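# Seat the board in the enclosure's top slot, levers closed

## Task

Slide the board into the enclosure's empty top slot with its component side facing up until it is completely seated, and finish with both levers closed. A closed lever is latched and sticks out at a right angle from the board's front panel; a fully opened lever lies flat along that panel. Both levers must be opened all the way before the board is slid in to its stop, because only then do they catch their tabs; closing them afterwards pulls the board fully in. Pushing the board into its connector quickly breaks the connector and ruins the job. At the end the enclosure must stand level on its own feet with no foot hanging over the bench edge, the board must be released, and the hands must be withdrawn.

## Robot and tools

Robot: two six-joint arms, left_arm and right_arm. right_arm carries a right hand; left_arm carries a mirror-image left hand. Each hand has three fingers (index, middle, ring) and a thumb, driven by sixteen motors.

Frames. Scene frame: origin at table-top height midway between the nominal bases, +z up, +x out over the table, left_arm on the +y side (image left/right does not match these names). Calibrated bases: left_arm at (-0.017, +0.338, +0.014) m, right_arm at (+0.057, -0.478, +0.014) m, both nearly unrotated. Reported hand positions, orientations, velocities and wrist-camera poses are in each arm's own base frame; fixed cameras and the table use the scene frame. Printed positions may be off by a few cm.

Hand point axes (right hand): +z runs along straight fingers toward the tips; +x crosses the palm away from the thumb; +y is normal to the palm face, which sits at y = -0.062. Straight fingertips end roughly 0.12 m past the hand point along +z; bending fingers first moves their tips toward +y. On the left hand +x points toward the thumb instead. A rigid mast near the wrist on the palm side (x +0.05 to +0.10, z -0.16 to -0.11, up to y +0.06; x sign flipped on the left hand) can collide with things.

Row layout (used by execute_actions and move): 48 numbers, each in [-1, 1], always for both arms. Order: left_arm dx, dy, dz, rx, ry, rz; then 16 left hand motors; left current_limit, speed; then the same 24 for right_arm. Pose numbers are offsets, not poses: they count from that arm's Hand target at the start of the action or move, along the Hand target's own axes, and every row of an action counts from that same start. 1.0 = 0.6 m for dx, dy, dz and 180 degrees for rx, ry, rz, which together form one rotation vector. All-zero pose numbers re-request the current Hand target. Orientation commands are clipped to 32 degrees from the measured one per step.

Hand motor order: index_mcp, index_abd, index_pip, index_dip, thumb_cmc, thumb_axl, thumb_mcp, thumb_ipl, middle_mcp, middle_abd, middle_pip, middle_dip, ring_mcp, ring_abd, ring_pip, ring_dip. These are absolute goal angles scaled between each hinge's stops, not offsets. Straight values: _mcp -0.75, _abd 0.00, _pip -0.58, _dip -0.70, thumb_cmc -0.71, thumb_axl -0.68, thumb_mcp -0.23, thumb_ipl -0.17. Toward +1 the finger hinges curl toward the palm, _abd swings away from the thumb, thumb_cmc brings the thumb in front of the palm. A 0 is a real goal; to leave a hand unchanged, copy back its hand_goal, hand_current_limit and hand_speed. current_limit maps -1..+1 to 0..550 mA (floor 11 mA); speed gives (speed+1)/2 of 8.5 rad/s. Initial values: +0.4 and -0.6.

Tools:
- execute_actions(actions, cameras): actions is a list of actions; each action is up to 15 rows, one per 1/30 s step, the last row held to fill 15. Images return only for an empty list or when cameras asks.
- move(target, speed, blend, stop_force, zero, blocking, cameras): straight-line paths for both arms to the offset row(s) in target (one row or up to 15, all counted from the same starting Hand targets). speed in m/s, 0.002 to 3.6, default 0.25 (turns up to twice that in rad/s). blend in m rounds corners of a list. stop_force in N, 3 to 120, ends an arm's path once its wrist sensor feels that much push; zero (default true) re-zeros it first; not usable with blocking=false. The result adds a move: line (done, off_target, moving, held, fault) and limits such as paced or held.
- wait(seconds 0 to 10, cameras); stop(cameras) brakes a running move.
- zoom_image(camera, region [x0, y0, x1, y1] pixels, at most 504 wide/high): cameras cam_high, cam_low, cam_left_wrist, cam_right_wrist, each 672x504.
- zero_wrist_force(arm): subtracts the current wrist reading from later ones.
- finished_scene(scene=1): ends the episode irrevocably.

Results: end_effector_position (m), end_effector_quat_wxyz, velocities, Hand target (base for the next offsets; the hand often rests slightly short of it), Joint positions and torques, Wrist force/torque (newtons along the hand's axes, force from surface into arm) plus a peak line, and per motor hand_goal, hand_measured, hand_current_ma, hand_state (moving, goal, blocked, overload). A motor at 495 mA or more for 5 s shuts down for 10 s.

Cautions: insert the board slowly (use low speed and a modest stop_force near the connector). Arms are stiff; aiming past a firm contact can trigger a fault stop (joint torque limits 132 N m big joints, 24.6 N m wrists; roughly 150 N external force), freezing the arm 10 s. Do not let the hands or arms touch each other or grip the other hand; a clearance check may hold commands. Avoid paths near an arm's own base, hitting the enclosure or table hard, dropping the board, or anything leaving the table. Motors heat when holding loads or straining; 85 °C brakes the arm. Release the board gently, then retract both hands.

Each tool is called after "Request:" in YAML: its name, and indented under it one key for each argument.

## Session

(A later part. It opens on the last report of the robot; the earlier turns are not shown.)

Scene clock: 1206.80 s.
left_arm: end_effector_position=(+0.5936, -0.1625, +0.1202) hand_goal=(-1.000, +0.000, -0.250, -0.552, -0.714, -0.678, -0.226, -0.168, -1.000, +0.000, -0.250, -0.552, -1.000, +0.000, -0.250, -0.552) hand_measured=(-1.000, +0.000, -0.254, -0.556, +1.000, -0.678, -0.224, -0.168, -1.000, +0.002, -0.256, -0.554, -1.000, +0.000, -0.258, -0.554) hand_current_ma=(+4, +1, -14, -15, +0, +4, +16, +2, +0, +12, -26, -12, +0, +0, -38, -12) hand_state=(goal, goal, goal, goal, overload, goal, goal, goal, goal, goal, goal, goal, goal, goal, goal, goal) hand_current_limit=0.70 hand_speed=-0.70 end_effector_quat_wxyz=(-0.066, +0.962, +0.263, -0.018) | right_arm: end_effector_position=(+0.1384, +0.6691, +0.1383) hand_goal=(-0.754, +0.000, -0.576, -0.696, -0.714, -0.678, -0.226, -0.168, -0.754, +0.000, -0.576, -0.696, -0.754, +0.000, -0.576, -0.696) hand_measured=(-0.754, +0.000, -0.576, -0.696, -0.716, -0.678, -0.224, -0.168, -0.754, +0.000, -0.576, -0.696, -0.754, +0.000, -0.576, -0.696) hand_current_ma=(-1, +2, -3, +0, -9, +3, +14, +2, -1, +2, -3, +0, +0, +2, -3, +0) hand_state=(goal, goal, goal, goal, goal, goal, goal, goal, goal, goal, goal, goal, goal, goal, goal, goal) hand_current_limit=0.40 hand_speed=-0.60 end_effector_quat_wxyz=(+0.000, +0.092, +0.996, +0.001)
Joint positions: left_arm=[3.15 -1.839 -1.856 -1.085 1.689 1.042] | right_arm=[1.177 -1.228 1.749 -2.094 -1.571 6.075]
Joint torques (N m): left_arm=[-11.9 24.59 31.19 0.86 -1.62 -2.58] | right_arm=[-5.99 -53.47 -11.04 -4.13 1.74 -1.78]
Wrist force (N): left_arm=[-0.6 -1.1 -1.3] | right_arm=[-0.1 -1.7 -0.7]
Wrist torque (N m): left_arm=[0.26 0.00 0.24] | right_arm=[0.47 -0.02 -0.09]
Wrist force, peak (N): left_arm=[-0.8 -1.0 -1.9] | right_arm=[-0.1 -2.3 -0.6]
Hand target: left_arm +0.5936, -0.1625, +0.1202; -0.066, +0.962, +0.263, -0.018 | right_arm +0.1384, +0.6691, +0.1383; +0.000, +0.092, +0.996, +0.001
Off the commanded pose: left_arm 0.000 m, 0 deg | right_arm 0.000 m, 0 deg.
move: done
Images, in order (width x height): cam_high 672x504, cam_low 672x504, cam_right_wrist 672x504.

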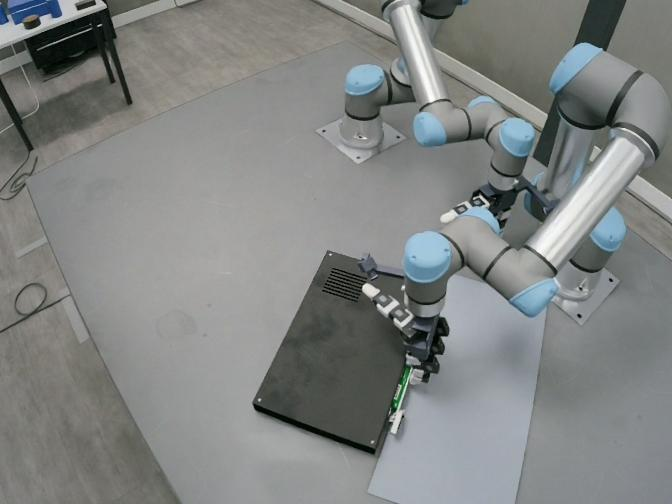

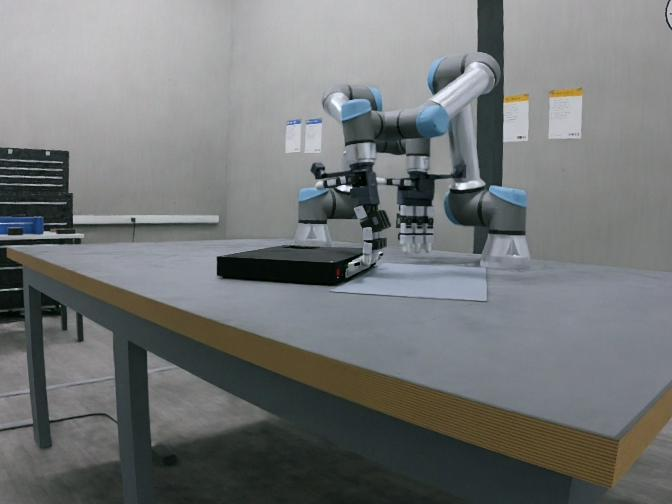

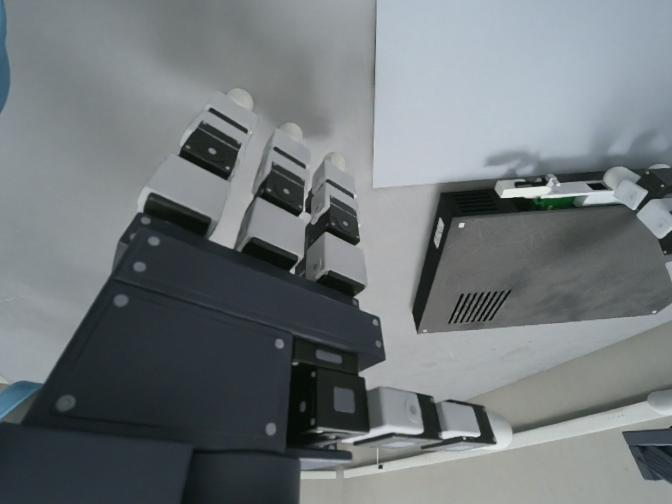

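Request:
move:
  target: [0,0.0198,-0.00273,0,0,0,-1,0,-0.25,-0.551,-0.714,-0.678,-0.226,-0.168,-1,0,-0.25,-0.551,-1,0,-0.25,-0.551,0.7,-0.7,0,0,0,0,0,0,-0.754,0,-0.576,-0.696,-0.714,-0.678,-0.226,-0.168,-0.754,0,-0.576,-0.696,-0.754,0,-0.576,-0.696,0.4,-0.6]
  speed: 0.006
  stop_force: 8
  cameras: ["cam_high","cam_low","cam_right_wrist"]

Request:
zoom_image:
  camera: "cam_low"
  region: [338, 245, 398, 285]

Request:
zoom_image:
  camera: "cam_right_wrist"
  region: [490, 150, 580, 220]

Request:
zoom_image:
  camera: "cam_high"
  region: [380, 380, 430, 450]

Scene clock: 1213.03 s.
left_arm: end_effector_position=(+0.5997, -0.1728, +0.1202) hand_goal=(-1.000, +0.000, -0.250, -0.552, -0.714, -0.678, -0.226, -0.168, -1.000, +0.000, -0.250, -0.552, -1.000, +0.000, -0.250, -0.552) hand_measured=(-1.000, +0.000, -0.262, -0.556, +1.000, -0.678, -0.224, -0.168, -1.000, +0.002, -0.264, -0.556, -1.000, +0.000, -0.266, -0.556) hand_current_ma=(+0, +1, -54, -24, +0, +4, +16, +2, +0, +12, -67, -21, +0, +0, -75, -24) hand_state=(goal, goal, goal, goal, overload, goal, goal, goal, goal, goal, goal, goal, goal, goal, goal, goal) hand_current_limit=0.70 hand_speed=-0.70 end_effector_quat_wxyz=(-0.066, +0.962, +0.263, -0.018) | right_arm: end_effector_position=(+0.1384, +0.6691, +0.1383) hand_goal=(-0.754, +0.000, -0.576, -0.696, -0.714, -0.678, -0.226, -0.168, -0.754, +0.000, -0.576, -0.696, -0.754, +0.000, -0.576, -0.696) hand_measured=(-0.754, +0.000, -0.576, -0.696, -0.716, -0.678, -0.224, -0.168, -0.754, +0.000, -0.576, -0.696, -0.754, +0.000, -0.576, -0.696) hand_current_ma=(-1, +2, -3, +0, -9, +3, +14, +2, -1, +2, -3, +0, +0, +2, -3, +0) hand_state=(goal, goal, goal, goal, goal, goal, goal, goal, goal, goal, goal, goal, goal, goal, goal, goal) hand_current_limit=0.40 hand_speed=-0.60 end_effector_quat_wxyz=(+0.000, +0.092, +0.996, +0.001)
Joint positions: left_arm=[3.132 -1.857 -1.832 -1.094 1.688 1.023] | right_arm=[1.177 -1.228 1.749 -2.094 -1.571 6.075]
Joint torques (N m): left_arm=[-13.04 26.15 30.95 1.08 -2.54 -2.53] | right_arm=[-6.26 -53.64 -10.9 -4.36 1.74 -1.66]
Wrist force (N): left_arm=[-0.3 -4.0 -2.4] | right_arm=[-0.3 -1.9 -0.4]
Wrist torque (N m): left_arm=[0.58 -0.05 0.30] | right_arm=[0.42 0.01 -0.11]
Wrist force, peak (N): left_arm=[-0.4 -4.4 -3.1] | right_arm=[-0.4 -2.1 -1.0]
Hand target: left_arm +0.5997, -0.1728, +0.1202; -0.066, +0.962, +0.263, -0.018 | right_arm +0.1384, +0.6691, +0.1383; +0.000, +0.092, +0.996, +0.001
Off the commanded pose: left_arm 0.000 m, 0 deg | right_arm 0.000 m, 0 deg.
move: done
Images, in order (width x height): cam_high 672x504, cam_low 672x504, cam_right_wrist 672x504.

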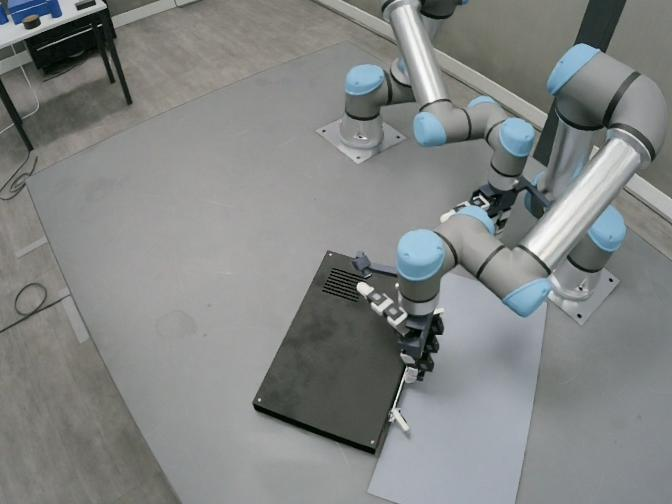

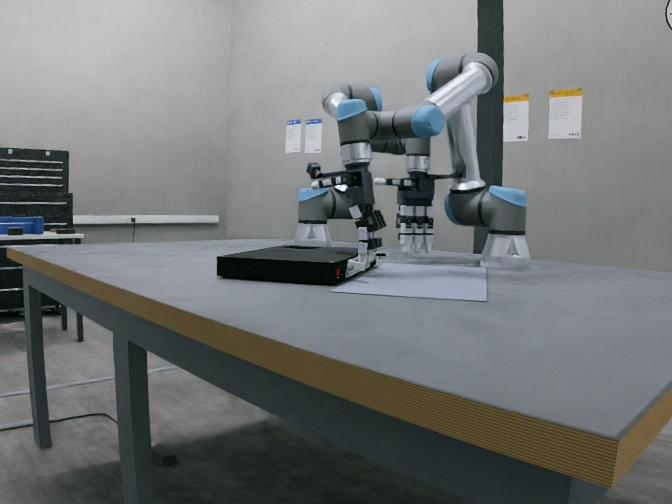

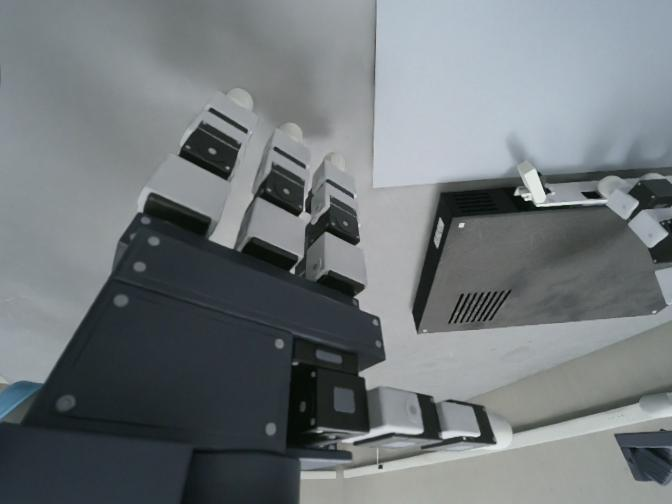

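Scaled by 8.400 from the camera's 672x504 image, which has a finer 960x720 frame.

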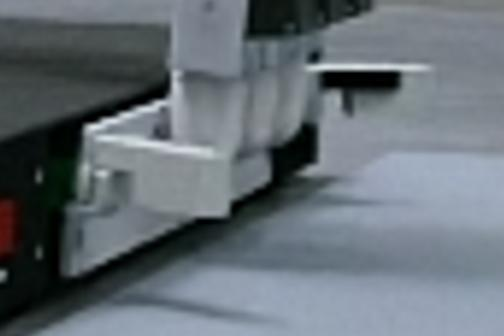

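Scaled by 5.600 from the camera's 672x504 image, which has a finer 960x720 frame.

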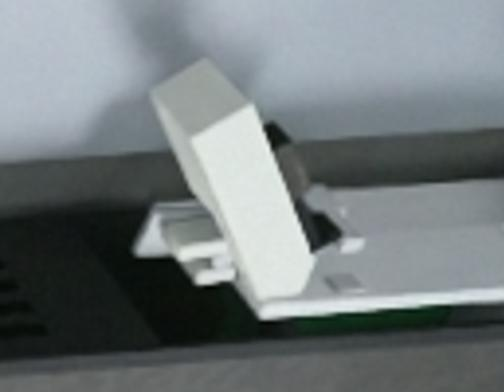

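Scaled by 7.200 from the camera's 672x504 image, which has a finer 960x720 frame.

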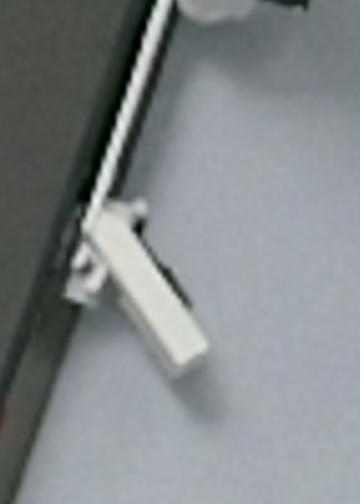

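Request:
move:
  target: [0,0.0099,-0.00137,0,0,0,-1,0,-0.25,-0.551,-0.714,-0.678,-0.226,-0.168,-1,0,-0.25,-0.551,-1,0,-0.25,-0.551,0.7,-0.7,0,0,0,0,0,0,-0.754,0,-0.576,-0.696,-0.714,-0.678,-0.226,-0.168,-0.754,0,-0.576,-0.696,-0.754,0,-0.576,-0.696,0.4,-0.6]
  speed: 0.004
  stop_force: 10
  cameras: ["cam_high","cam_low","cam_right_wrist"]

Request:
zoom_image:
  camera: "cam_low"
  region: [338, 245, 398, 285]

Request:
zoom_image:
  camera: "cam_right_wrist"
  region: [500, 150, 570, 210]

Request:
zoom_image:
  camera: "cam_high"
  region: [380, 380, 430, 450]

Scene clock: 1226.60 s.
left_arm: end_effector_position=(+0.6025, -0.1776, +0.1202) hand_goal=(-1.000, +0.000, -0.250, -0.552, -0.714, -0.678, -0.226, -0.168, -1.000, +0.000, -0.250, -0.552, -1.000, +0.000, -0.250, -0.552) hand_measured=(-1.000, +0.000, -0.296, -0.576, +1.000, -0.678, -0.224, -0.168, -1.000, +0.002, -0.300, -0.570, -1.000, +0.000, -0.302, -0.570) hand_current_ma=(-3, +1, -222, -115, +0, +4, +16, +2, -3, +10, -250, -90, -3, +0, -261, -92) hand_state=(goal, goal, blocked, blocked, overload, goal, goal, goal, goal, goal, blocked, goal, goal, goal, blocked, goal) hand_current_limit=0.70 hand_speed=-0.70 end_effector_quat_wxyz=(-0.066, +0.962, +0.263, -0.018) | right_arm: end_effector_position=(+0.1384, +0.6691, +0.1383) hand_goal=(-0.754, +0.000, -0.576, -0.696, -0.714, -0.678, -0.226, -0.168, -0.754, +0.000, -0.576, -0.696, -0.754, +0.000, -0.576, -0.696) hand_measured=(-0.754, +0.000, -0.576, -0.696, -0.716, -0.678, -0.224, -0.168, -0.754, +0.000, -0.576, -0.696, -0.754, +0.000, -0.576, -0.696) hand_current_ma=(-1, +2, -3, +0, -9, +3, +14, +2, -1, +2, -3, +0, +0, +2, -3, +0) hand_state=(goal, goal, goal, goal, goal, goal, goal, goal, goal, goal, goal, goal, goal, goal, goal, goal) hand_current_limit=0.40 hand_speed=-0.60 end_effector_quat_wxyz=(+0.000, +0.092, +0.996, +0.001)
Joint positions: left_arm=[3.123 -1.865 -1.82 -1.098 1.688 1.014] | right_arm=[1.177 -1.228 1.749 -2.094 -1.571 6.075]
Joint torques (N m): left_arm=[7.34 36.5 15.85 4.86 -2.72 1.8] | right_arm=[-5.76 -53.39 -10.88 -4.26 1.72 -1.68]
Wrist force (N): left_arm=[-0.1 -13.4 -5.2] | right_arm=[-0.3 -2.0 -0.8]
Wrist torque (N m): left_arm=[1.50 -0.10 0.53] | right_arm=[0.44 0.02 -0.12]
Wrist force, peak (N): left_arm=[-0.4 -14.9 -5.3] | right_arm=[-0.4 -2.2 -0.6]
Hand target: left_arm +0.6025, -0.1776, +0.1202; -0.066, +0.962, +0.263, -0.018 | right_arm +0.1384, +0.6691, +0.1383; +0.000, +0.092, +0.996, +0.001
Off the commanded pose: left_arm 0.000 m, 0 deg | right_arm 0.000 m, 0 deg.
move: contact (left_arm)
Images, in order (width x height): cam_high 672x504, cam_low 672x504, cam_right_wrist 672x504.

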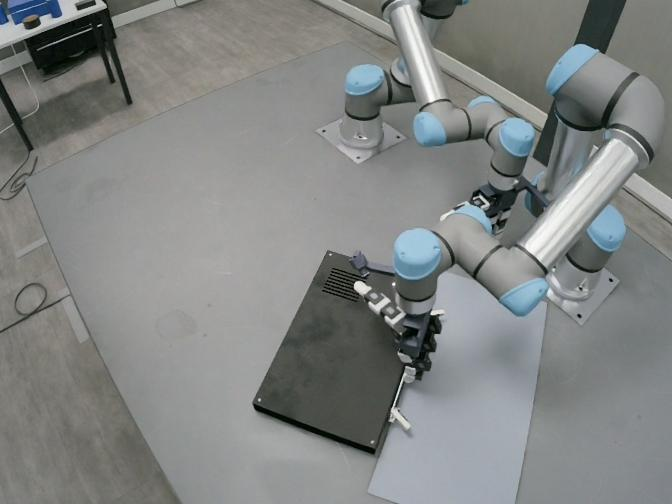

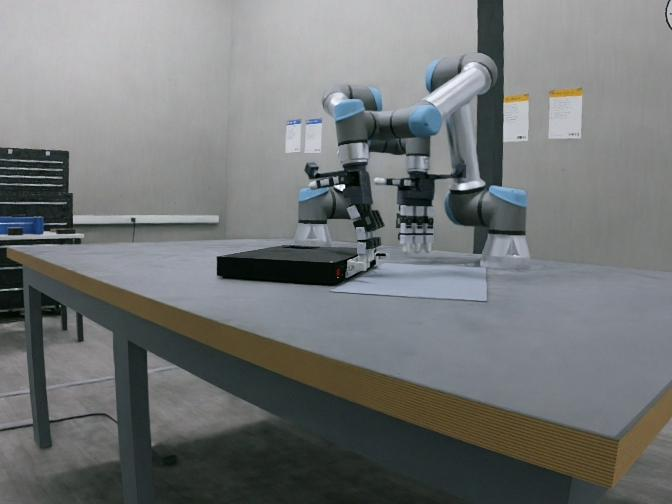

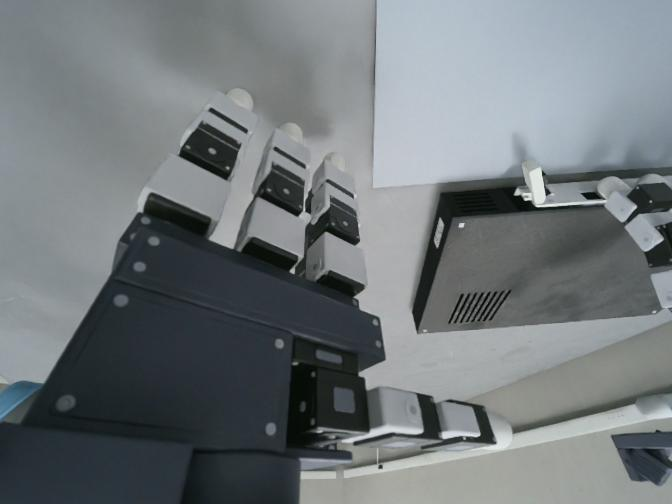

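Scaled by 8.400 from the camera's 672x504 image, which has a finer 960x720 frame.

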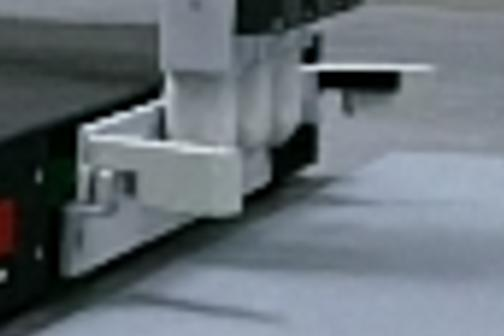

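Scaled by 7.200 from the camera's 672x504 image, which has a finer 960x720 frame.

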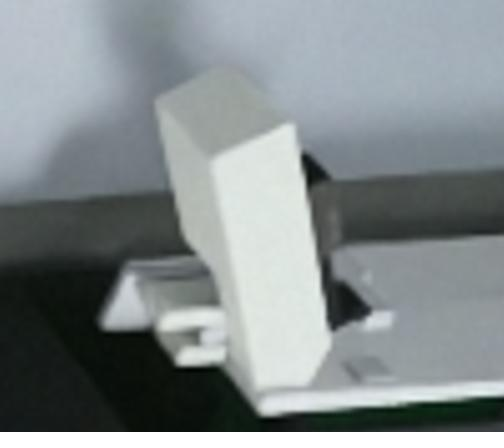

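Scaled by 7.200 from the camera's 672x504 image, which has a finer 960x720 frame.

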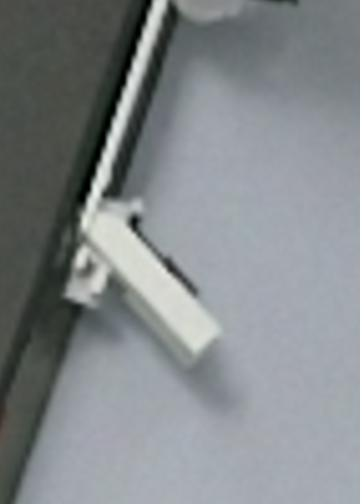

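Request:
move:
  target:
    - [0,-0.0825,0.0114,0,0,0,-1,0,-0.25,-0.551,-0.714,-0.678,-0.226,-0.168,-1,0,-0.25,-0.551,-1,0,-0.25,-0.551,0.7,-0.7,0,0,0,0,0,0,-0.754,0,-0.576,-0.696,-0.714,-0.678,-0.226,-0.168,-0.754,0,-0.576,-0.696,-0.754,0,-0.576,-0.696,0.4,-0.6]
    - [0,-0.0962,-0.0877,0,0,0,-1,0,-0.25,-0.551,-0.714,-0.678,-0.226,-0.168,-1,0,-0.25,-0.551,-1,0,-0.25,-0.551,0.7,-0.7,0,0,0,0,0,0,-0.754,0,-0.576,-0.696,-0.714,-0.678,-0.226,-0.168,-0.754,0,-0.576,-0.696,-0.754,0,-0.576,-0.696,0.4,-0.6]
    - [0.3813,-0.0503,-0.094,0,0,0,-1,0,-0.25,-0.551,-0.714,-0.678,-0.226,-0.168,-1,0,-0.25,-0.551,-1,0,-0.25,-0.551,0.7,-0.7,0,0,0,0,0,0,-0.754,0,-0.576,-0.696,-0.714,-0.678,-0.226,-0.168,-0.754,0,-0.576,-0.696,-0.754,0,-0.576,-0.696,0.4,-0.6]
    - [0.3813,-0.0367,0.005,0,0,0,-1,0,-0.25,-0.551,-0.714,-0.678,-0.226,-0.168,-1,0,-0.25,-0.551,-1,0,-0.25,-0.551,0.7,-0.7,0,0,0,0,0,0,-0.754,0,-0.576,-0.696,-0.714,-0.678,-0.226,-0.168,-0.754,0,-0.576,-0.696,-0.754,0,-0.576,-0.696,0.4,-0.6]
  speed: [0.05,0.15,0.2,0.1]
  blend: [0.01,0.02,0.02,0]
  cameras: ["cam_high","cam_low","cam_right_wrist"]

Request:
zoom_image:
  camera: "cam_high"
  region: [370, 280, 450, 460]

Request:
zoom_image:
  camera: "cam_low"
  region: [320, 235, 400, 290]

Request:
zoom_image:
  camera: "cam_right_wrist"
  region: [490, 130, 672, 230]

Scene clock: 1264.37 s.
left_arm: end_effector_position=(+0.6709, -0.0914, +0.1799) hand_goal=(-1.000, +0.000, -0.250, -0.552, -0.714, -0.678, -0.226, -0.168, -1.000, +0.000, -0.250, -0.552, -1.000, +0.000, -0.250, -0.552) hand_measured=(-0.996, +0.000, -0.252, -0.554, +0.994, -0.678, -0.224, -0.168, -0.998, +0.002, -0.252, -0.554, -0.998, +0.000, -0.252, -0.554) hand_current_ma=(+15, -2, -9, -14, +0, +4, +17, +2, +14, +5, -11, -12, +14, -2, -11, -12) hand_state=(goal, goal, goal, goal, overload, goal, goal, goal, goal, goal, goal, goal, goal, goal, goal, goal) hand_current_limit=0.70 hand_speed=-0.70 end_effector_quat_wxyz=(-0.065, +0.962, +0.264, -0.016) | right_arm: end_effector_position=(+0.1384, +0.6691, +0.1383) hand_goal=(-0.754, +0.000, -0.576, -0.696, -0.714, -0.678, -0.226, -0.168, -0.754, +0.000, -0.576, -0.696, -0.754, +0.000, -0.576, -0.696) hand_measured=(-0.754, +0.000, -0.576, -0.696, -0.716, -0.678, -0.224, -0.168, -0.754, +0.000, -0.576, -0.696, -0.754, +0.000, -0.576, -0.696) hand_current_ma=(-1, +2, -3, +0, -9, +3, +14, +2, -1, +2, -3, +0, +0, +2, -3, +0) hand_state=(goal, goal, goal, goal, goal, goal, goal, goal, goal, goal, goal, goal, goal, goal, goal, goal) hand_current_limit=0.40 hand_speed=-0.60 end_effector_quat_wxyz=(+0.000, +0.092, +0.996, +0.001)
Joint positions: left_arm=[3.264 -1.919 -1.582 -1.262 1.696 1.155] | right_arm=[1.177 -1.228 1.749 -2.094 -1.571 6.075]
Joint torques (N m): left_arm=[-11.47 41.15 16.41 3.65 -1.16 -2.38] | right_arm=[-6.35 -53.2 -11.47 -4.19 1.72 -1.52]
Wrist force (N): left_arm=[0.4 -0.3 -1.0] | right_arm=[-0.4 -1.9 -0.6]
Wrist torque (N m): left_arm=[0.04 -0.04 0.29] | right_arm=[0.43 0.02 -0.11]
Wrist force, peak (N): left_arm=[0.1 -13.3 -5.7] | right_arm=[-0.3 -2.2 -0.6]
Hand target: left_arm +0.6708, -0.0914, +0.1799; -0.065, +0.962, +0.264, -0.016 (not the last commanded pose) | right_arm +0.1384, +0.6691, +0.1383; +0.000, +0.092, +0.996, +0.001
Off the commanded pose: left_arm 0.140 m, 0 deg | right_arm 0.000 m, 0 deg.
move: held (left_arm; a check stopped the path); path passed 2 of 4 targets; limits=held
pose unreachable (left arm): on one or more control steps of this call, first in action 0 (counted from 0), this arm could not follow its commanded pose, so it was not sent that pose on those steps. It may still have moved: this result reports where it is.
cause: moving toward the commanded pose would bring a part of the arm too close to another arm (a part of this arm just beyond joint 2 (shoulder lift) and a part of the right arm just beyond its joint 6 (wrist 3), 14 mm apart when this arm was first held).
Images, in order (width x height): cam_high 672x504, cam_low 672x504, cam_right_wrist 672x504.

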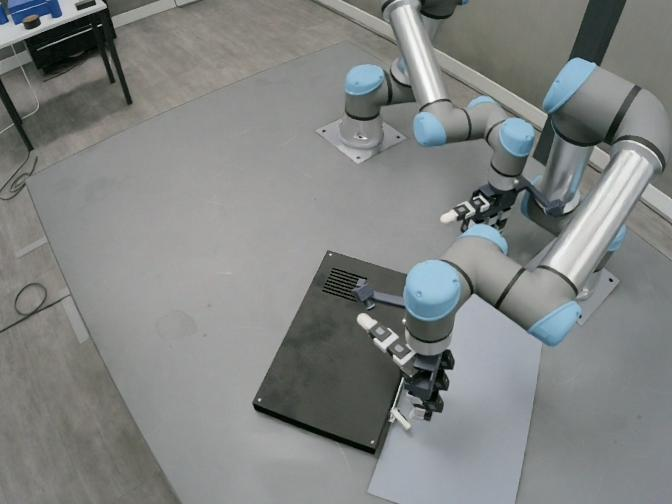

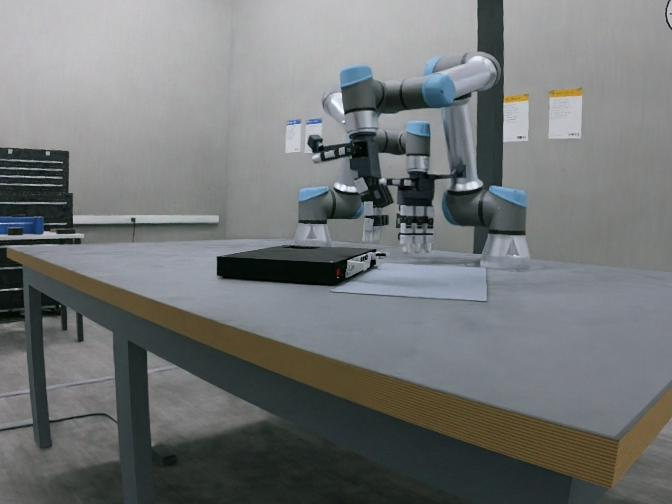

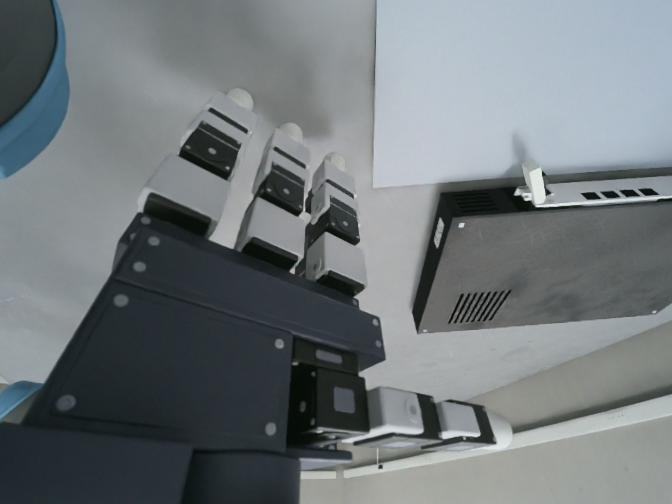

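Scaled by 2.800 from the camera's 672x504 image, which has a finer 960x720 frame.

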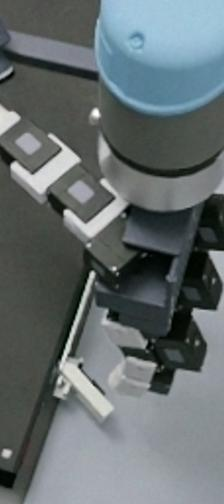

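Scaled by 6.300 from the camera's 672x504 image, which has a finer 960x720 frame.

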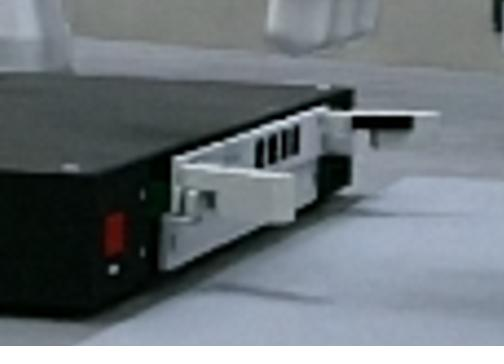

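Scaled by 2.769 from the camera's 672x504 image, which has a finer 960x720 frame.

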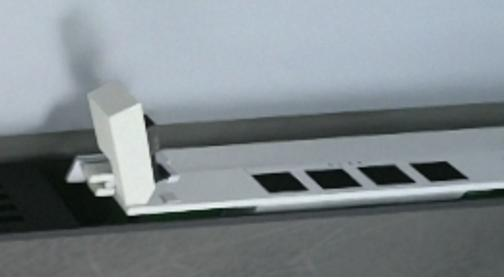

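Request:
move:
  target: [0,0,0,0,0,0,-1,0,-0.25,-0.551,-0.714,-0.678,-0.226,-0.168,-1,0,-0.25,-0.551,-1,0,-0.25,-0.551,0.7,-0.7,-0.1186,-0.1813,0,0,0,0,-0.754,0,-0.576,-0.696,-0.714,-0.678,-0.226,-0.168,-0.754,0,-0.576,-0.696,-0.754,0,-0.576,-0.696,0.4,-0.6]
  speed: 0.15

Request:
move:
  target:
    - [0.2103,0.0292,-0.004,0,0,0,-1,0,-0.25,-0.551,-0.714,-0.678,-0.226,-0.168,-1,0,-0.25,-0.551,-1,0,-0.25,-0.551,0.7,-0.7,0,0,0,0,0,0,-0.754,0,-0.576,-0.696,-0.714,-0.678,-0.226,-0.168,-0.754,0,-0.576,-0.696,-0.754,0,-0.576,-0.696,0.4,-0.6]
    - [0.2103,0.0428,0.095,0,0,0,-1,0,-0.25,-0.551,-0.714,-0.678,-0.226,-0.168,-1,0,-0.25,-0.551,-1,0,-0.25,-0.551,0.7,-0.7,0,0,0,0,0,0,-0.754,0,-0.576,-0.696,-0.714,-0.678,-0.226,-0.168,-0.754,0,-0.576,-0.696,-0.754,0,-0.576,-0.696,0.4,-0.6]
  speed: 0.12
  blend: [0.01,0]
  cameras: ["cam_high","cam_low","cam_right_wrist"]

Request:
zoom_image:
  camera: "cam_high"
  region: [370, 380, 450, 460]

Request:
zoom_image:
  camera: "cam_low"
  region: [320, 235, 400, 290]

Scene clock: 1276.30 s.
left_arm: end_effector_position=(+0.6708, -0.0914, +0.1799) hand_goal=(-1.000, +0.000, -0.250, -0.552, -0.714, -0.678, -0.226, -0.168, -1.000, +0.000, -0.250, -0.552, -1.000, +0.000, -0.250, -0.552) hand_measured=(-0.996, +0.000, -0.252, -0.554, +0.994, -0.678, -0.224, -0.168, -0.998, +0.002, -0.252, -0.554, -0.998, +0.000, -0.252, -0.554) hand_current_ma=(+15, -2, -9, -14, +0, +4, +17, +2, +14, +5, -11, -12, +14, -2, -11, -12) hand_state=(goal, goal, goal, goal, overload, goal, goal, goal, goal, goal, goal, goal, goal, goal, goal, goal) hand_current_limit=0.70 hand_speed=-0.70 end_effector_quat_wxyz=(-0.065, +0.962, +0.264, -0.016) | right_arm: end_effector_position=(+0.1883, +0.5492, +0.1381) hand_goal=(-0.754, +0.000, -0.576, -0.696, -0.714, -0.678, -0.226, -0.168, -0.754, +0.000, -0.576, -0.696, -0.754, +0.000, -0.576, -0.696) hand_measured=(-0.754, +0.000, -0.576, -0.696, -0.716, -0.678, -0.224, -0.168, -0.754, +0.000, -0.576, -0.696, -0.754, +0.000, -0.576, -0.696) hand_current_ma=(-1, +2, -3, +0, -9, +3, +14, +2, -1, +2, -3, +0, +0, +2, -3, +0) hand_state=(goal, goal, goal, goal, goal, goal, goal, goal, goal, goal, goal, goal, goal, goal, goal, goal) hand_current_limit=0.40 hand_speed=-0.60 end_effector_quat_wxyz=(+0.000, +0.092, +0.996, +0.001) end_effector_velocity=(+0.000, -0.001, +0.001) end_effector_angular_velocity=(+0.003, +0.000, +0.000)
Joint positions: left_arm=[3.264 -1.919 -1.582 -1.262 1.696 1.155] | right_arm=[0.987 -1.457 2.044 -2.16 -1.57 5.885]
Joint velocities: left_arm=[within noise] | right_arm=[-0.002 -0.006 0.004 -0.001 0.001 -0.002]
Joint torques (N m): left_arm=[-11.28 42.72 16.72 3.68 -1.3 -2.53] | right_arm=[-7.52 -42.68 -8.61 -4.5 1.96 -2.24]
Wrist force (N): left_arm=[0.4 -0.3 -1.0] | right_arm=[-0.4 -1.7 -0.6]
Wrist torque (N m): left_arm=[0.05 -0.04 0.29] | right_arm=[0.48 0.03 -0.12]
Wrist force, peak (N): left_arm=[0.7 -0.4 -1.3] | right_arm=[-0.8 -2.4 -0.6]
Hand target: left_arm +0.6708, -0.0914, +0.1799; -0.065, +0.962, +0.264, -0.016 | right_arm +0.1884, +0.5490, +0.1381; +0.000, +0.092, +0.996, +0.001
Off the commanded pose: left_arm 0.000 m, 0 deg | right_arm 0.000 m, 0 deg.
move: done

Scene clock: 1278.43 s.
left_arm: end_effector_position=(+0.7886, -0.0423, +0.1205) hand_goal=(-1.000, +0.000, -0.250, -0.552, -0.714, -0.678, -0.226, -0.168, -1.000, +0.000, -0.250, -0.552, -1.000, +0.000, -0.250, -0.552) hand_measured=(-0.996, +0.000, -0.252, -0.554, +0.994, -0.678, -0.224, -0.168, -0.998, +0.002, -0.252, -0.554, -0.998, +0.000, -0.252, -0.554) hand_current_ma=(+15, -2, -9, -14, +0, +4, +17, +2, +14, +5, -11, -12, +14, -2, -11, -12) hand_state=(goal, goal, goal, goal, overload, goal, goal, goal, goal, goal, goal, goal, goal, goal, goal, goal) hand_current_limit=0.70 hand_speed=-0.70 end_effector_quat_wxyz=(-0.066, +0.962, +0.264, -0.016) | right_arm: end_effector_position=(+0.1884, +0.5490, +0.1381) hand_goal=(-0.754, +0.000, -0.576, -0.696, -0.714, -0.678, -0.226, -0.168, -0.754, +0.000, -0.576, -0.696, -0.754, +0.000, -0.576, -0.696) hand_measured=(-0.754, +0.000, -0.576, -0.696, -0.716, -0.678, -0.224, -0.168, -0.754, +0.000, -0.576, -0.696, -0.754, +0.000, -0.576, -0.696) hand_current_ma=(-1, +2, -3, +0, -9, +3, +14, +2, -1, +2, -3, +0, +0, +2, -3, +0) hand_state=(goal, goal, goal, goal, goal, goal, goal, goal, goal, goal, goal, goal, goal, goal, goal, goal) hand_current_limit=0.40 hand_speed=-0.60 end_effector_quat_wxyz=(+0.000, +0.092, +0.996, +0.001)
Joint positions: left_arm=[3.311 -2.232 -1.258 -1.267 1.698 1.203] | right_arm=[0.987 -1.457 2.045 -2.16 -1.57 5.884]
Joint torques (N m): left_arm=[10.24 44.75 18.83 3.91 -0.93 2.07] | right_arm=[-6.01 -42.08 -7.88 -4.41 1.99 -2.22]
Wrist force (N): left_arm=[0.6 -0.4 -1.3] | right_arm=[-0.5 -1.9 -0.6]
Wrist torque (N m): left_arm=[-0.02 -0.11 0.14] | right_arm=[0.45 0.05 -0.13]
Wrist force, peak (N): left_arm=[1.3 -0.3 -2.1] | right_arm=[-0.5 -1.9 -0.8]
Hand target: left_arm +0.7886, -0.0424, +0.1203; -0.065, +0.962, +0.264, -0.016 | right_arm +0.1884, +0.5490, +0.1381; +0.000, +0.092, +0.996, +0.001
Off the commanded pose: left_arm 0.000 m, 0 deg | right_arm 0.000 m, 0 deg.
move: done
Images, in order (width x height): cam_high 672x504, cam_low 672x504, cam_right_wrist 672x504.

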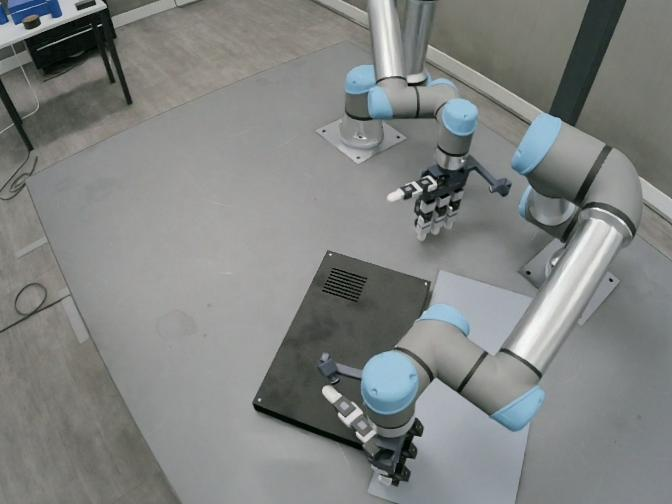

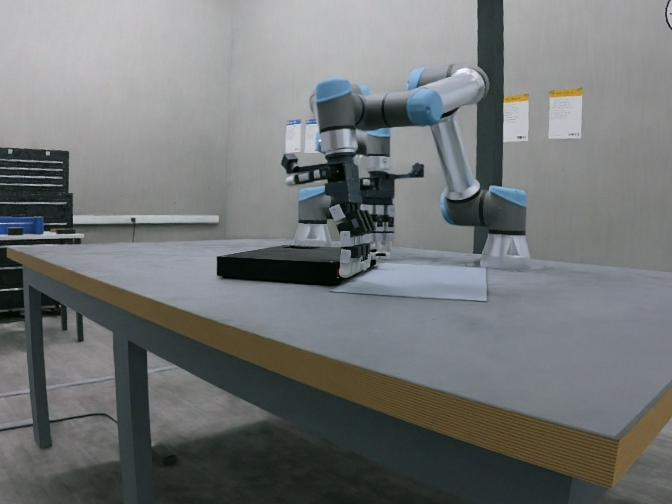

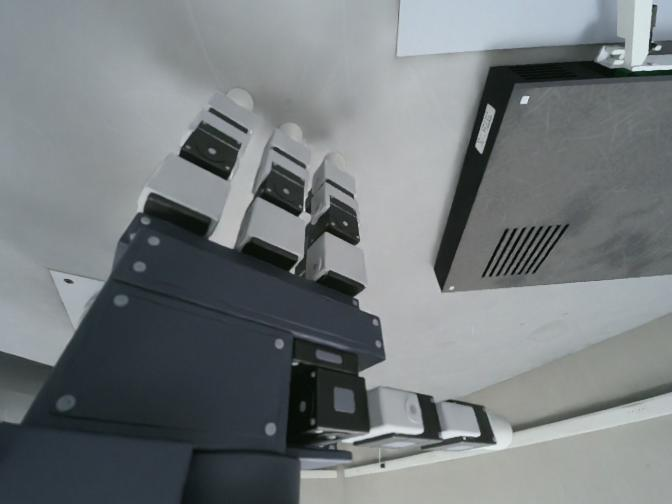

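Scaled by 6.300 from the camera's 672x504 image, which has a finer 960x720 frame.

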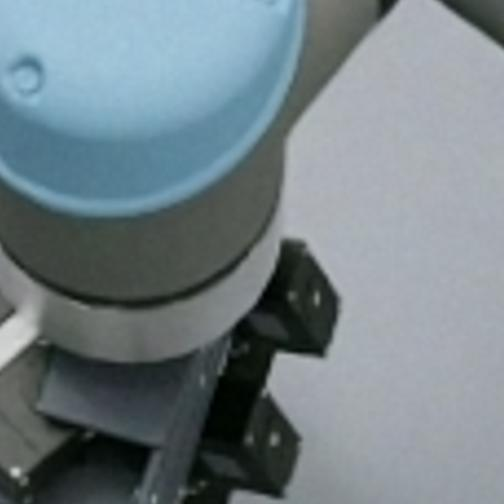

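Scaled by 6.300 from the camera's 672x504 image, which has a finer 960x720 frame.

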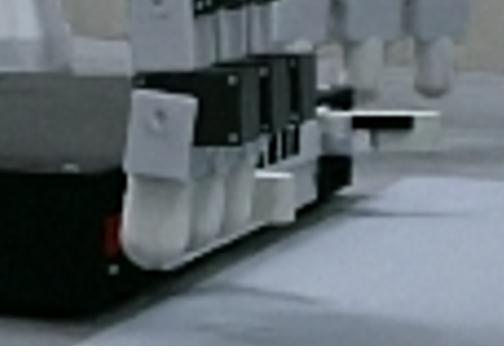

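Request:
move:
  target: [-0.0667,-0.0216,0.003,0,0,0,-1,0,-0.25,-0.551,-0.714,-0.678,-0.226,-0.168,-1,0,-0.25,-0.551,-1,0,-0.25,-0.551,0.74,-0.7,0,0,0,0,0,0,-0.754,0,-0.576,-0.696,-0.714,-0.678,-0.226,-0.168,-0.754,0,-0.576,-0.696,-0.754,0,-0.576,-0.696,0.4,-0.6]
  speed: 0.012
  stop_force: 10
  cameras: ["cam_high","cam_low"]

Request:
zoom_image:
  camera: "cam_low"
  region: [320, 235, 400, 290]

Scene clock: 1286.30 s.
left_arm: end_effector_position=(+0.7475, -0.0515, +0.1202) hand_goal=(-1.000, +0.000, -0.250, -0.552, -0.714, -0.678, -0.226, -0.168, -1.000, +0.000, -0.250, -0.552, -1.000, +0.000, -0.250, -0.552) hand_measured=(-0.996, +0.000, -0.252, -0.554, +0.994, -0.678, -0.224, -0.168, -0.998, +0.002, -0.252, -0.554, -0.988, -0.092, -0.240, -0.548) hand_current_ma=(+15, -2, -9, -14, +0, +4, +17, +2, +14, +5, -11, -12, +57, -403, +46, +17) hand_state=(goal, goal, goal, goal, overload, goal, goal, goal, goal, goal, goal, goal, goal, blocked, goal, goal) hand_current_limit=0.74 hand_speed=-0.70 end_effector_quat_wxyz=(-0.065, +0.962, +0.264, -0.016) | right_arm: end_effector_position=(+0.1884, +0.5490, +0.1381) hand_goal=(-0.754, +0.000, -0.576, -0.696, -0.714, -0.678, -0.226, -0.168, -0.754, +0.000, -0.576, -0.696, -0.754, +0.000, -0.576, -0.696) hand_measured=(-0.754, +0.000, -0.576, -0.696, -0.716, -0.678, -0.224, -0.168, -0.754, +0.000, -0.576, -0.696, -0.754, +0.000, -0.576, -0.696) hand_current_ma=(-1, +2, -3, +0, -9, +3, +14, +2, -1, +2, -3, +0, +0, +2, -3, +0) hand_state=(goal, goal, goal, goal, goal, goal, goal, goal, goal, goal, goal, goal, goal, goal, goal, goal) hand_current_limit=0.40 hand_speed=-0.60 end_effector_quat_wxyz=(+0.000, +0.092, +0.996, +0.001)
Joint positions: left_arm=[3.308 -2.139 -1.415 -1.204 1.698 1.2] | right_arm=[0.987 -1.457 2.045 -2.16 -1.57 5.884]
Joint torques (N m): left_arm=[-13.86 47.25 11.3 1.52 -1.73 -2.6] | right_arm=[-6.04 -41.88 -8.53 -4.32 2.02 -2.22]
Wrist force (N): left_arm=[7.2 0.3 -5.3] | right_arm=[-0.5 -1.8 -0.5]
Wrist torque (N m): left_arm=[0.31 0.19 0.78] | right_arm=[0.44 0.04 -0.13]
Wrist force, peak (N): left_arm=[7.3 0.2 -5.7] | right_arm=[-0.3 -2.1 -0.6]
Hand target: left_arm +0.7475, -0.0515, +0.1202; -0.065, +0.962, +0.264, -0.016 | right_arm +0.1884, +0.5490, +0.1381; +0.000, +0.092, +0.996, +0.001
Off the commanded pose: left_arm 0.000 m, 0 deg | right_arm 0.000 m, 0 deg.
move: done
Images, in order (width x height): cam_high 672x504, cam_low 672x504.

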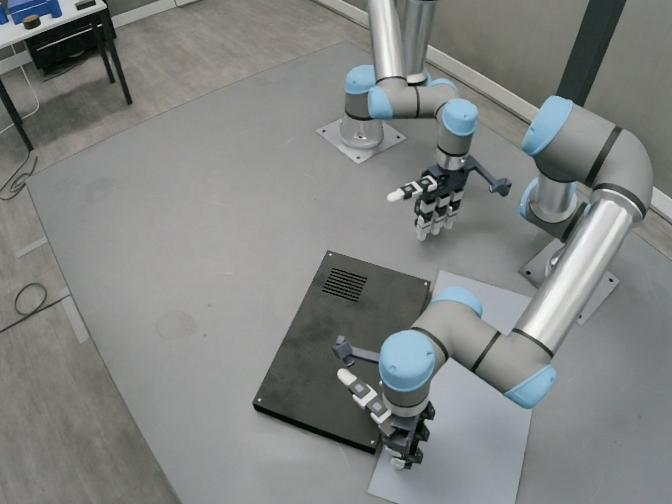

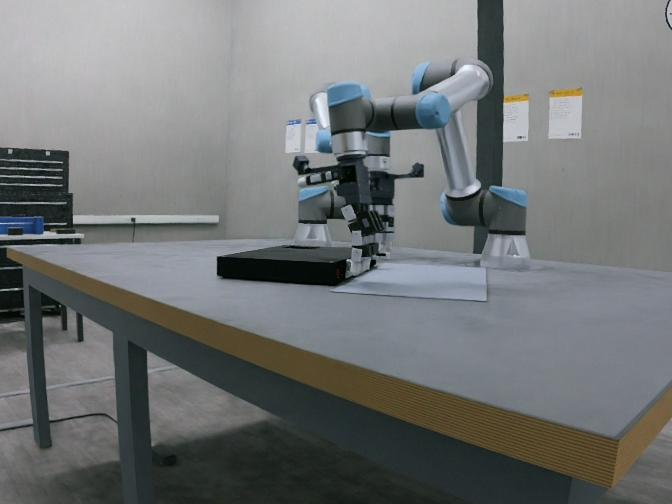

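Scaled by 6.300 from the camera's 672x504 image, which has a finer 960x720 frame.

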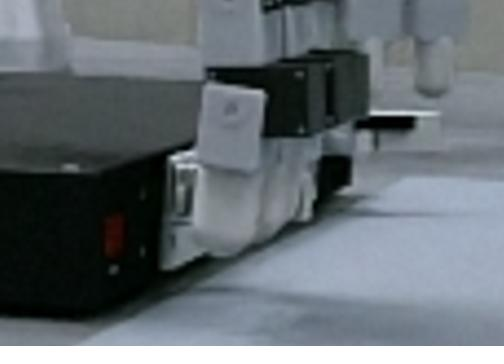

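Request:
move:
  target:
    - [0.0667,0,0,0,0,0,-1,0,-0.25,-0.551,-0.714,-0.678,-0.226,-0.168,-1,0,-0.25,-0.551,-1,0,-0.25,-0.551,0.74,-0.7,0,0,0,0,0,0,-0.754,0,-0.576,-0.696,-0.714,-0.678,-0.226,-0.168,-0.754,0,-0.576,-0.696,-0.754,0,-0.576,-0.696,0.4,-0.6]
    - [0.0667,-0.2,0.0276,0,0,0,-1,0,-0.25,-0.551,-0.714,-0.678,-0.226,-0.168,-1,0,-0.25,-0.551,-1,0,-0.25,-0.551,0.74,-0.7,0,0,0,0,0,0,-0.754,0,-0.576,-0.696,-0.714,-0.678,-0.226,-0.168,-0.754,0,-0.576,-0.696,-0.754,0,-0.576,-0.696,0.4,-0.6]
  speed: [0.06,0.2]
  blend: [0.01,0]
  cameras: ["cam_high","cam_low","cam_right_wrist"]

Request:
zoom_image:
  camera: "cam_high"
  region: [370, 290, 440, 460]

Request:
zoom_image:
  camera: "cam_low"
  region: [320, 235, 400, 290]

Request:
zoom_image:
  camera: "cam_right_wrist"
  region: [560, 0, 672, 100]

Scene clock: 1305.73 s.
left_arm: end_effector_position=(+0.7203, +0.0730, +0.1200) hand_goal=(-1.000, +0.000, -0.250, -0.552, -0.714, -0.678, -0.226, -0.168, -1.000, +0.000, -0.250, -0.552, -1.000, +0.000, -0.250, -0.552) hand_measured=(-0.996, +0.000, -0.252, -0.554, +0.994, -0.678, -0.224, -0.168, -0.998, +0.002, -0.252, -0.554, -0.990, -0.002, -0.246, -0.550) hand_current_ma=(+16, -2, -9, -14, +0, +4, +17, +2, +14, +5, -10, -12, +49, -12, +15, +11) hand_state=(goal, goal, goal, goal, overload, goal, goal, goal, goal, goal, goal, goal, goal, goal, goal, goal) hand_current_limit=0.74 hand_speed=-0.70 end_effector_quat_wxyz=(-0.066, +0.962, +0.264, -0.016) | right_arm: end_effector_position=(+0.1884, +0.5490, +0.1381) hand_goal=(-0.754, +0.000, -0.576, -0.696, -0.714, -0.678, -0.226, -0.168, -0.754, +0.000, -0.576, -0.696, -0.754, +0.000, -0.576, -0.696) hand_measured=(-0.754, +0.000, -0.576, -0.696, -0.716, -0.678, -0.224, -0.168, -0.754, +0.000, -0.576, -0.696, -0.754, +0.000, -0.576, -0.696) hand_current_ma=(-1, +2, -3, +0, -9, +3, +14, +2, -1, +2, -3, +0, +0, +2, -3, +0) hand_state=(goal, goal, goal, goal, goal, goal, goal, goal, goal, goal, goal, goal, goal, goal, goal, goal) hand_current_limit=0.40 hand_speed=-0.60 end_effector_quat_wxyz=(+0.000, +0.092, +0.996, +0.001)
Joint positions: left_arm=[3.496 -2.099 -1.486 -1.148 1.704 1.389] | right_arm=[0.987 -1.457 2.045 -2.16 -1.57 5.884]
Joint torques (N m): left_arm=[9.37 50.83 15.95 3.53 -1.17 2.31] | right_arm=[-5.26 -42.3 -8.29 -4.02 1.87 -2.22]
Wrist force (N): left_arm=[0.2 -0.4 -0.9] | right_arm=[-0.4 -1.7 -0.5]
Wrist torque (N m): left_arm=[0.01 -0.04 0.12] | right_arm=[0.47 0.03 -0.11]
Wrist force, peak (N): left_arm=[7.1 0.2 -5.9] | right_arm=[-0.3 -2.2 -0.5]
Hand target: left_arm +0.7202, +0.0731, +0.1200; -0.065, +0.962, +0.264, -0.016 | right_arm +0.1884, +0.5490, +0.1381; +0.000, +0.092, +0.996, +0.001
Off the commanded pose: left_arm 0.000 m, 0 deg | right_arm 0.000 m, 0 deg.
move: done
Images, in order (width x height): cam_high 672x504, cam_low 672x504, cam_right_wrist 672x504.

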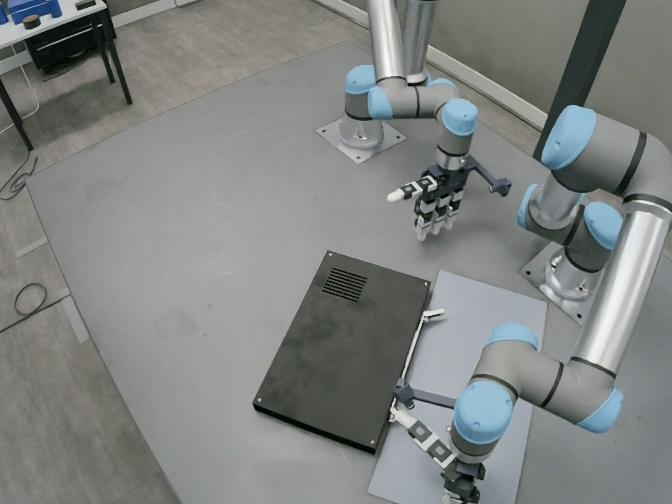

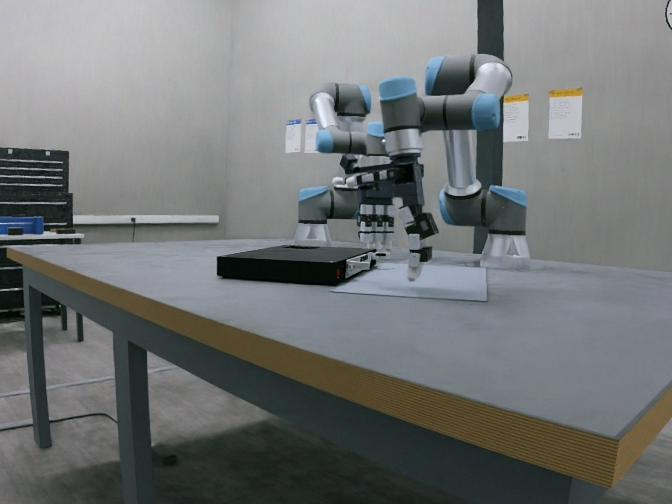

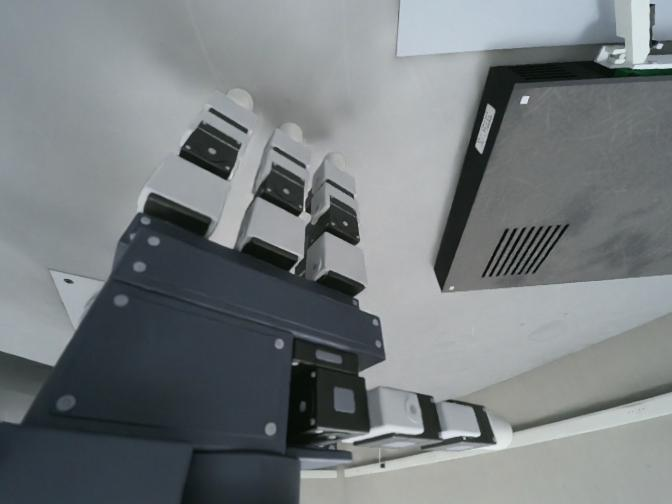

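Scaled by 2.965 from the camera's 672x504 image, which has a finer 960x720 frame.

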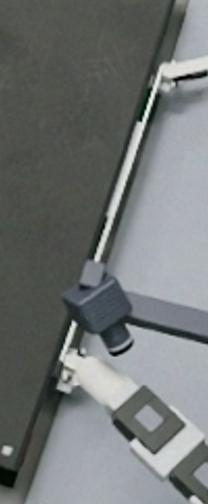

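Scaled by 6.300 from the camera's 672x504 image, which has a finer 960x720 frame.

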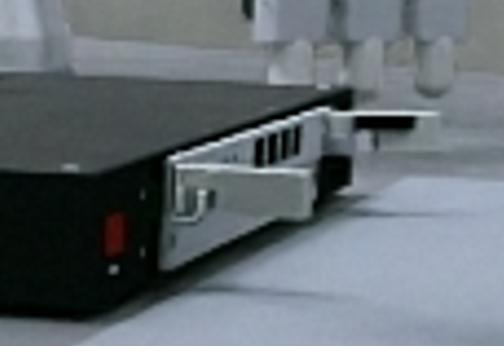

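Scaled by 4.500 from the camera's 672x504 image, which has a finer 960x720 frame.

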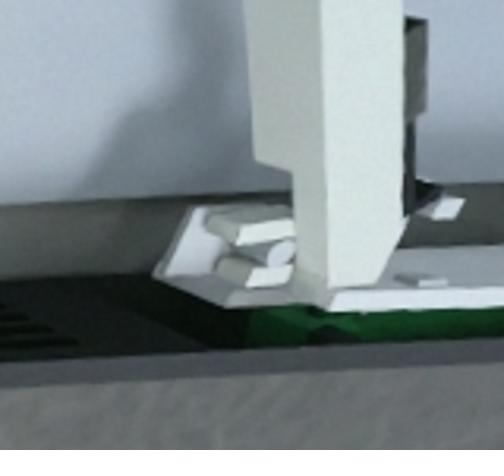

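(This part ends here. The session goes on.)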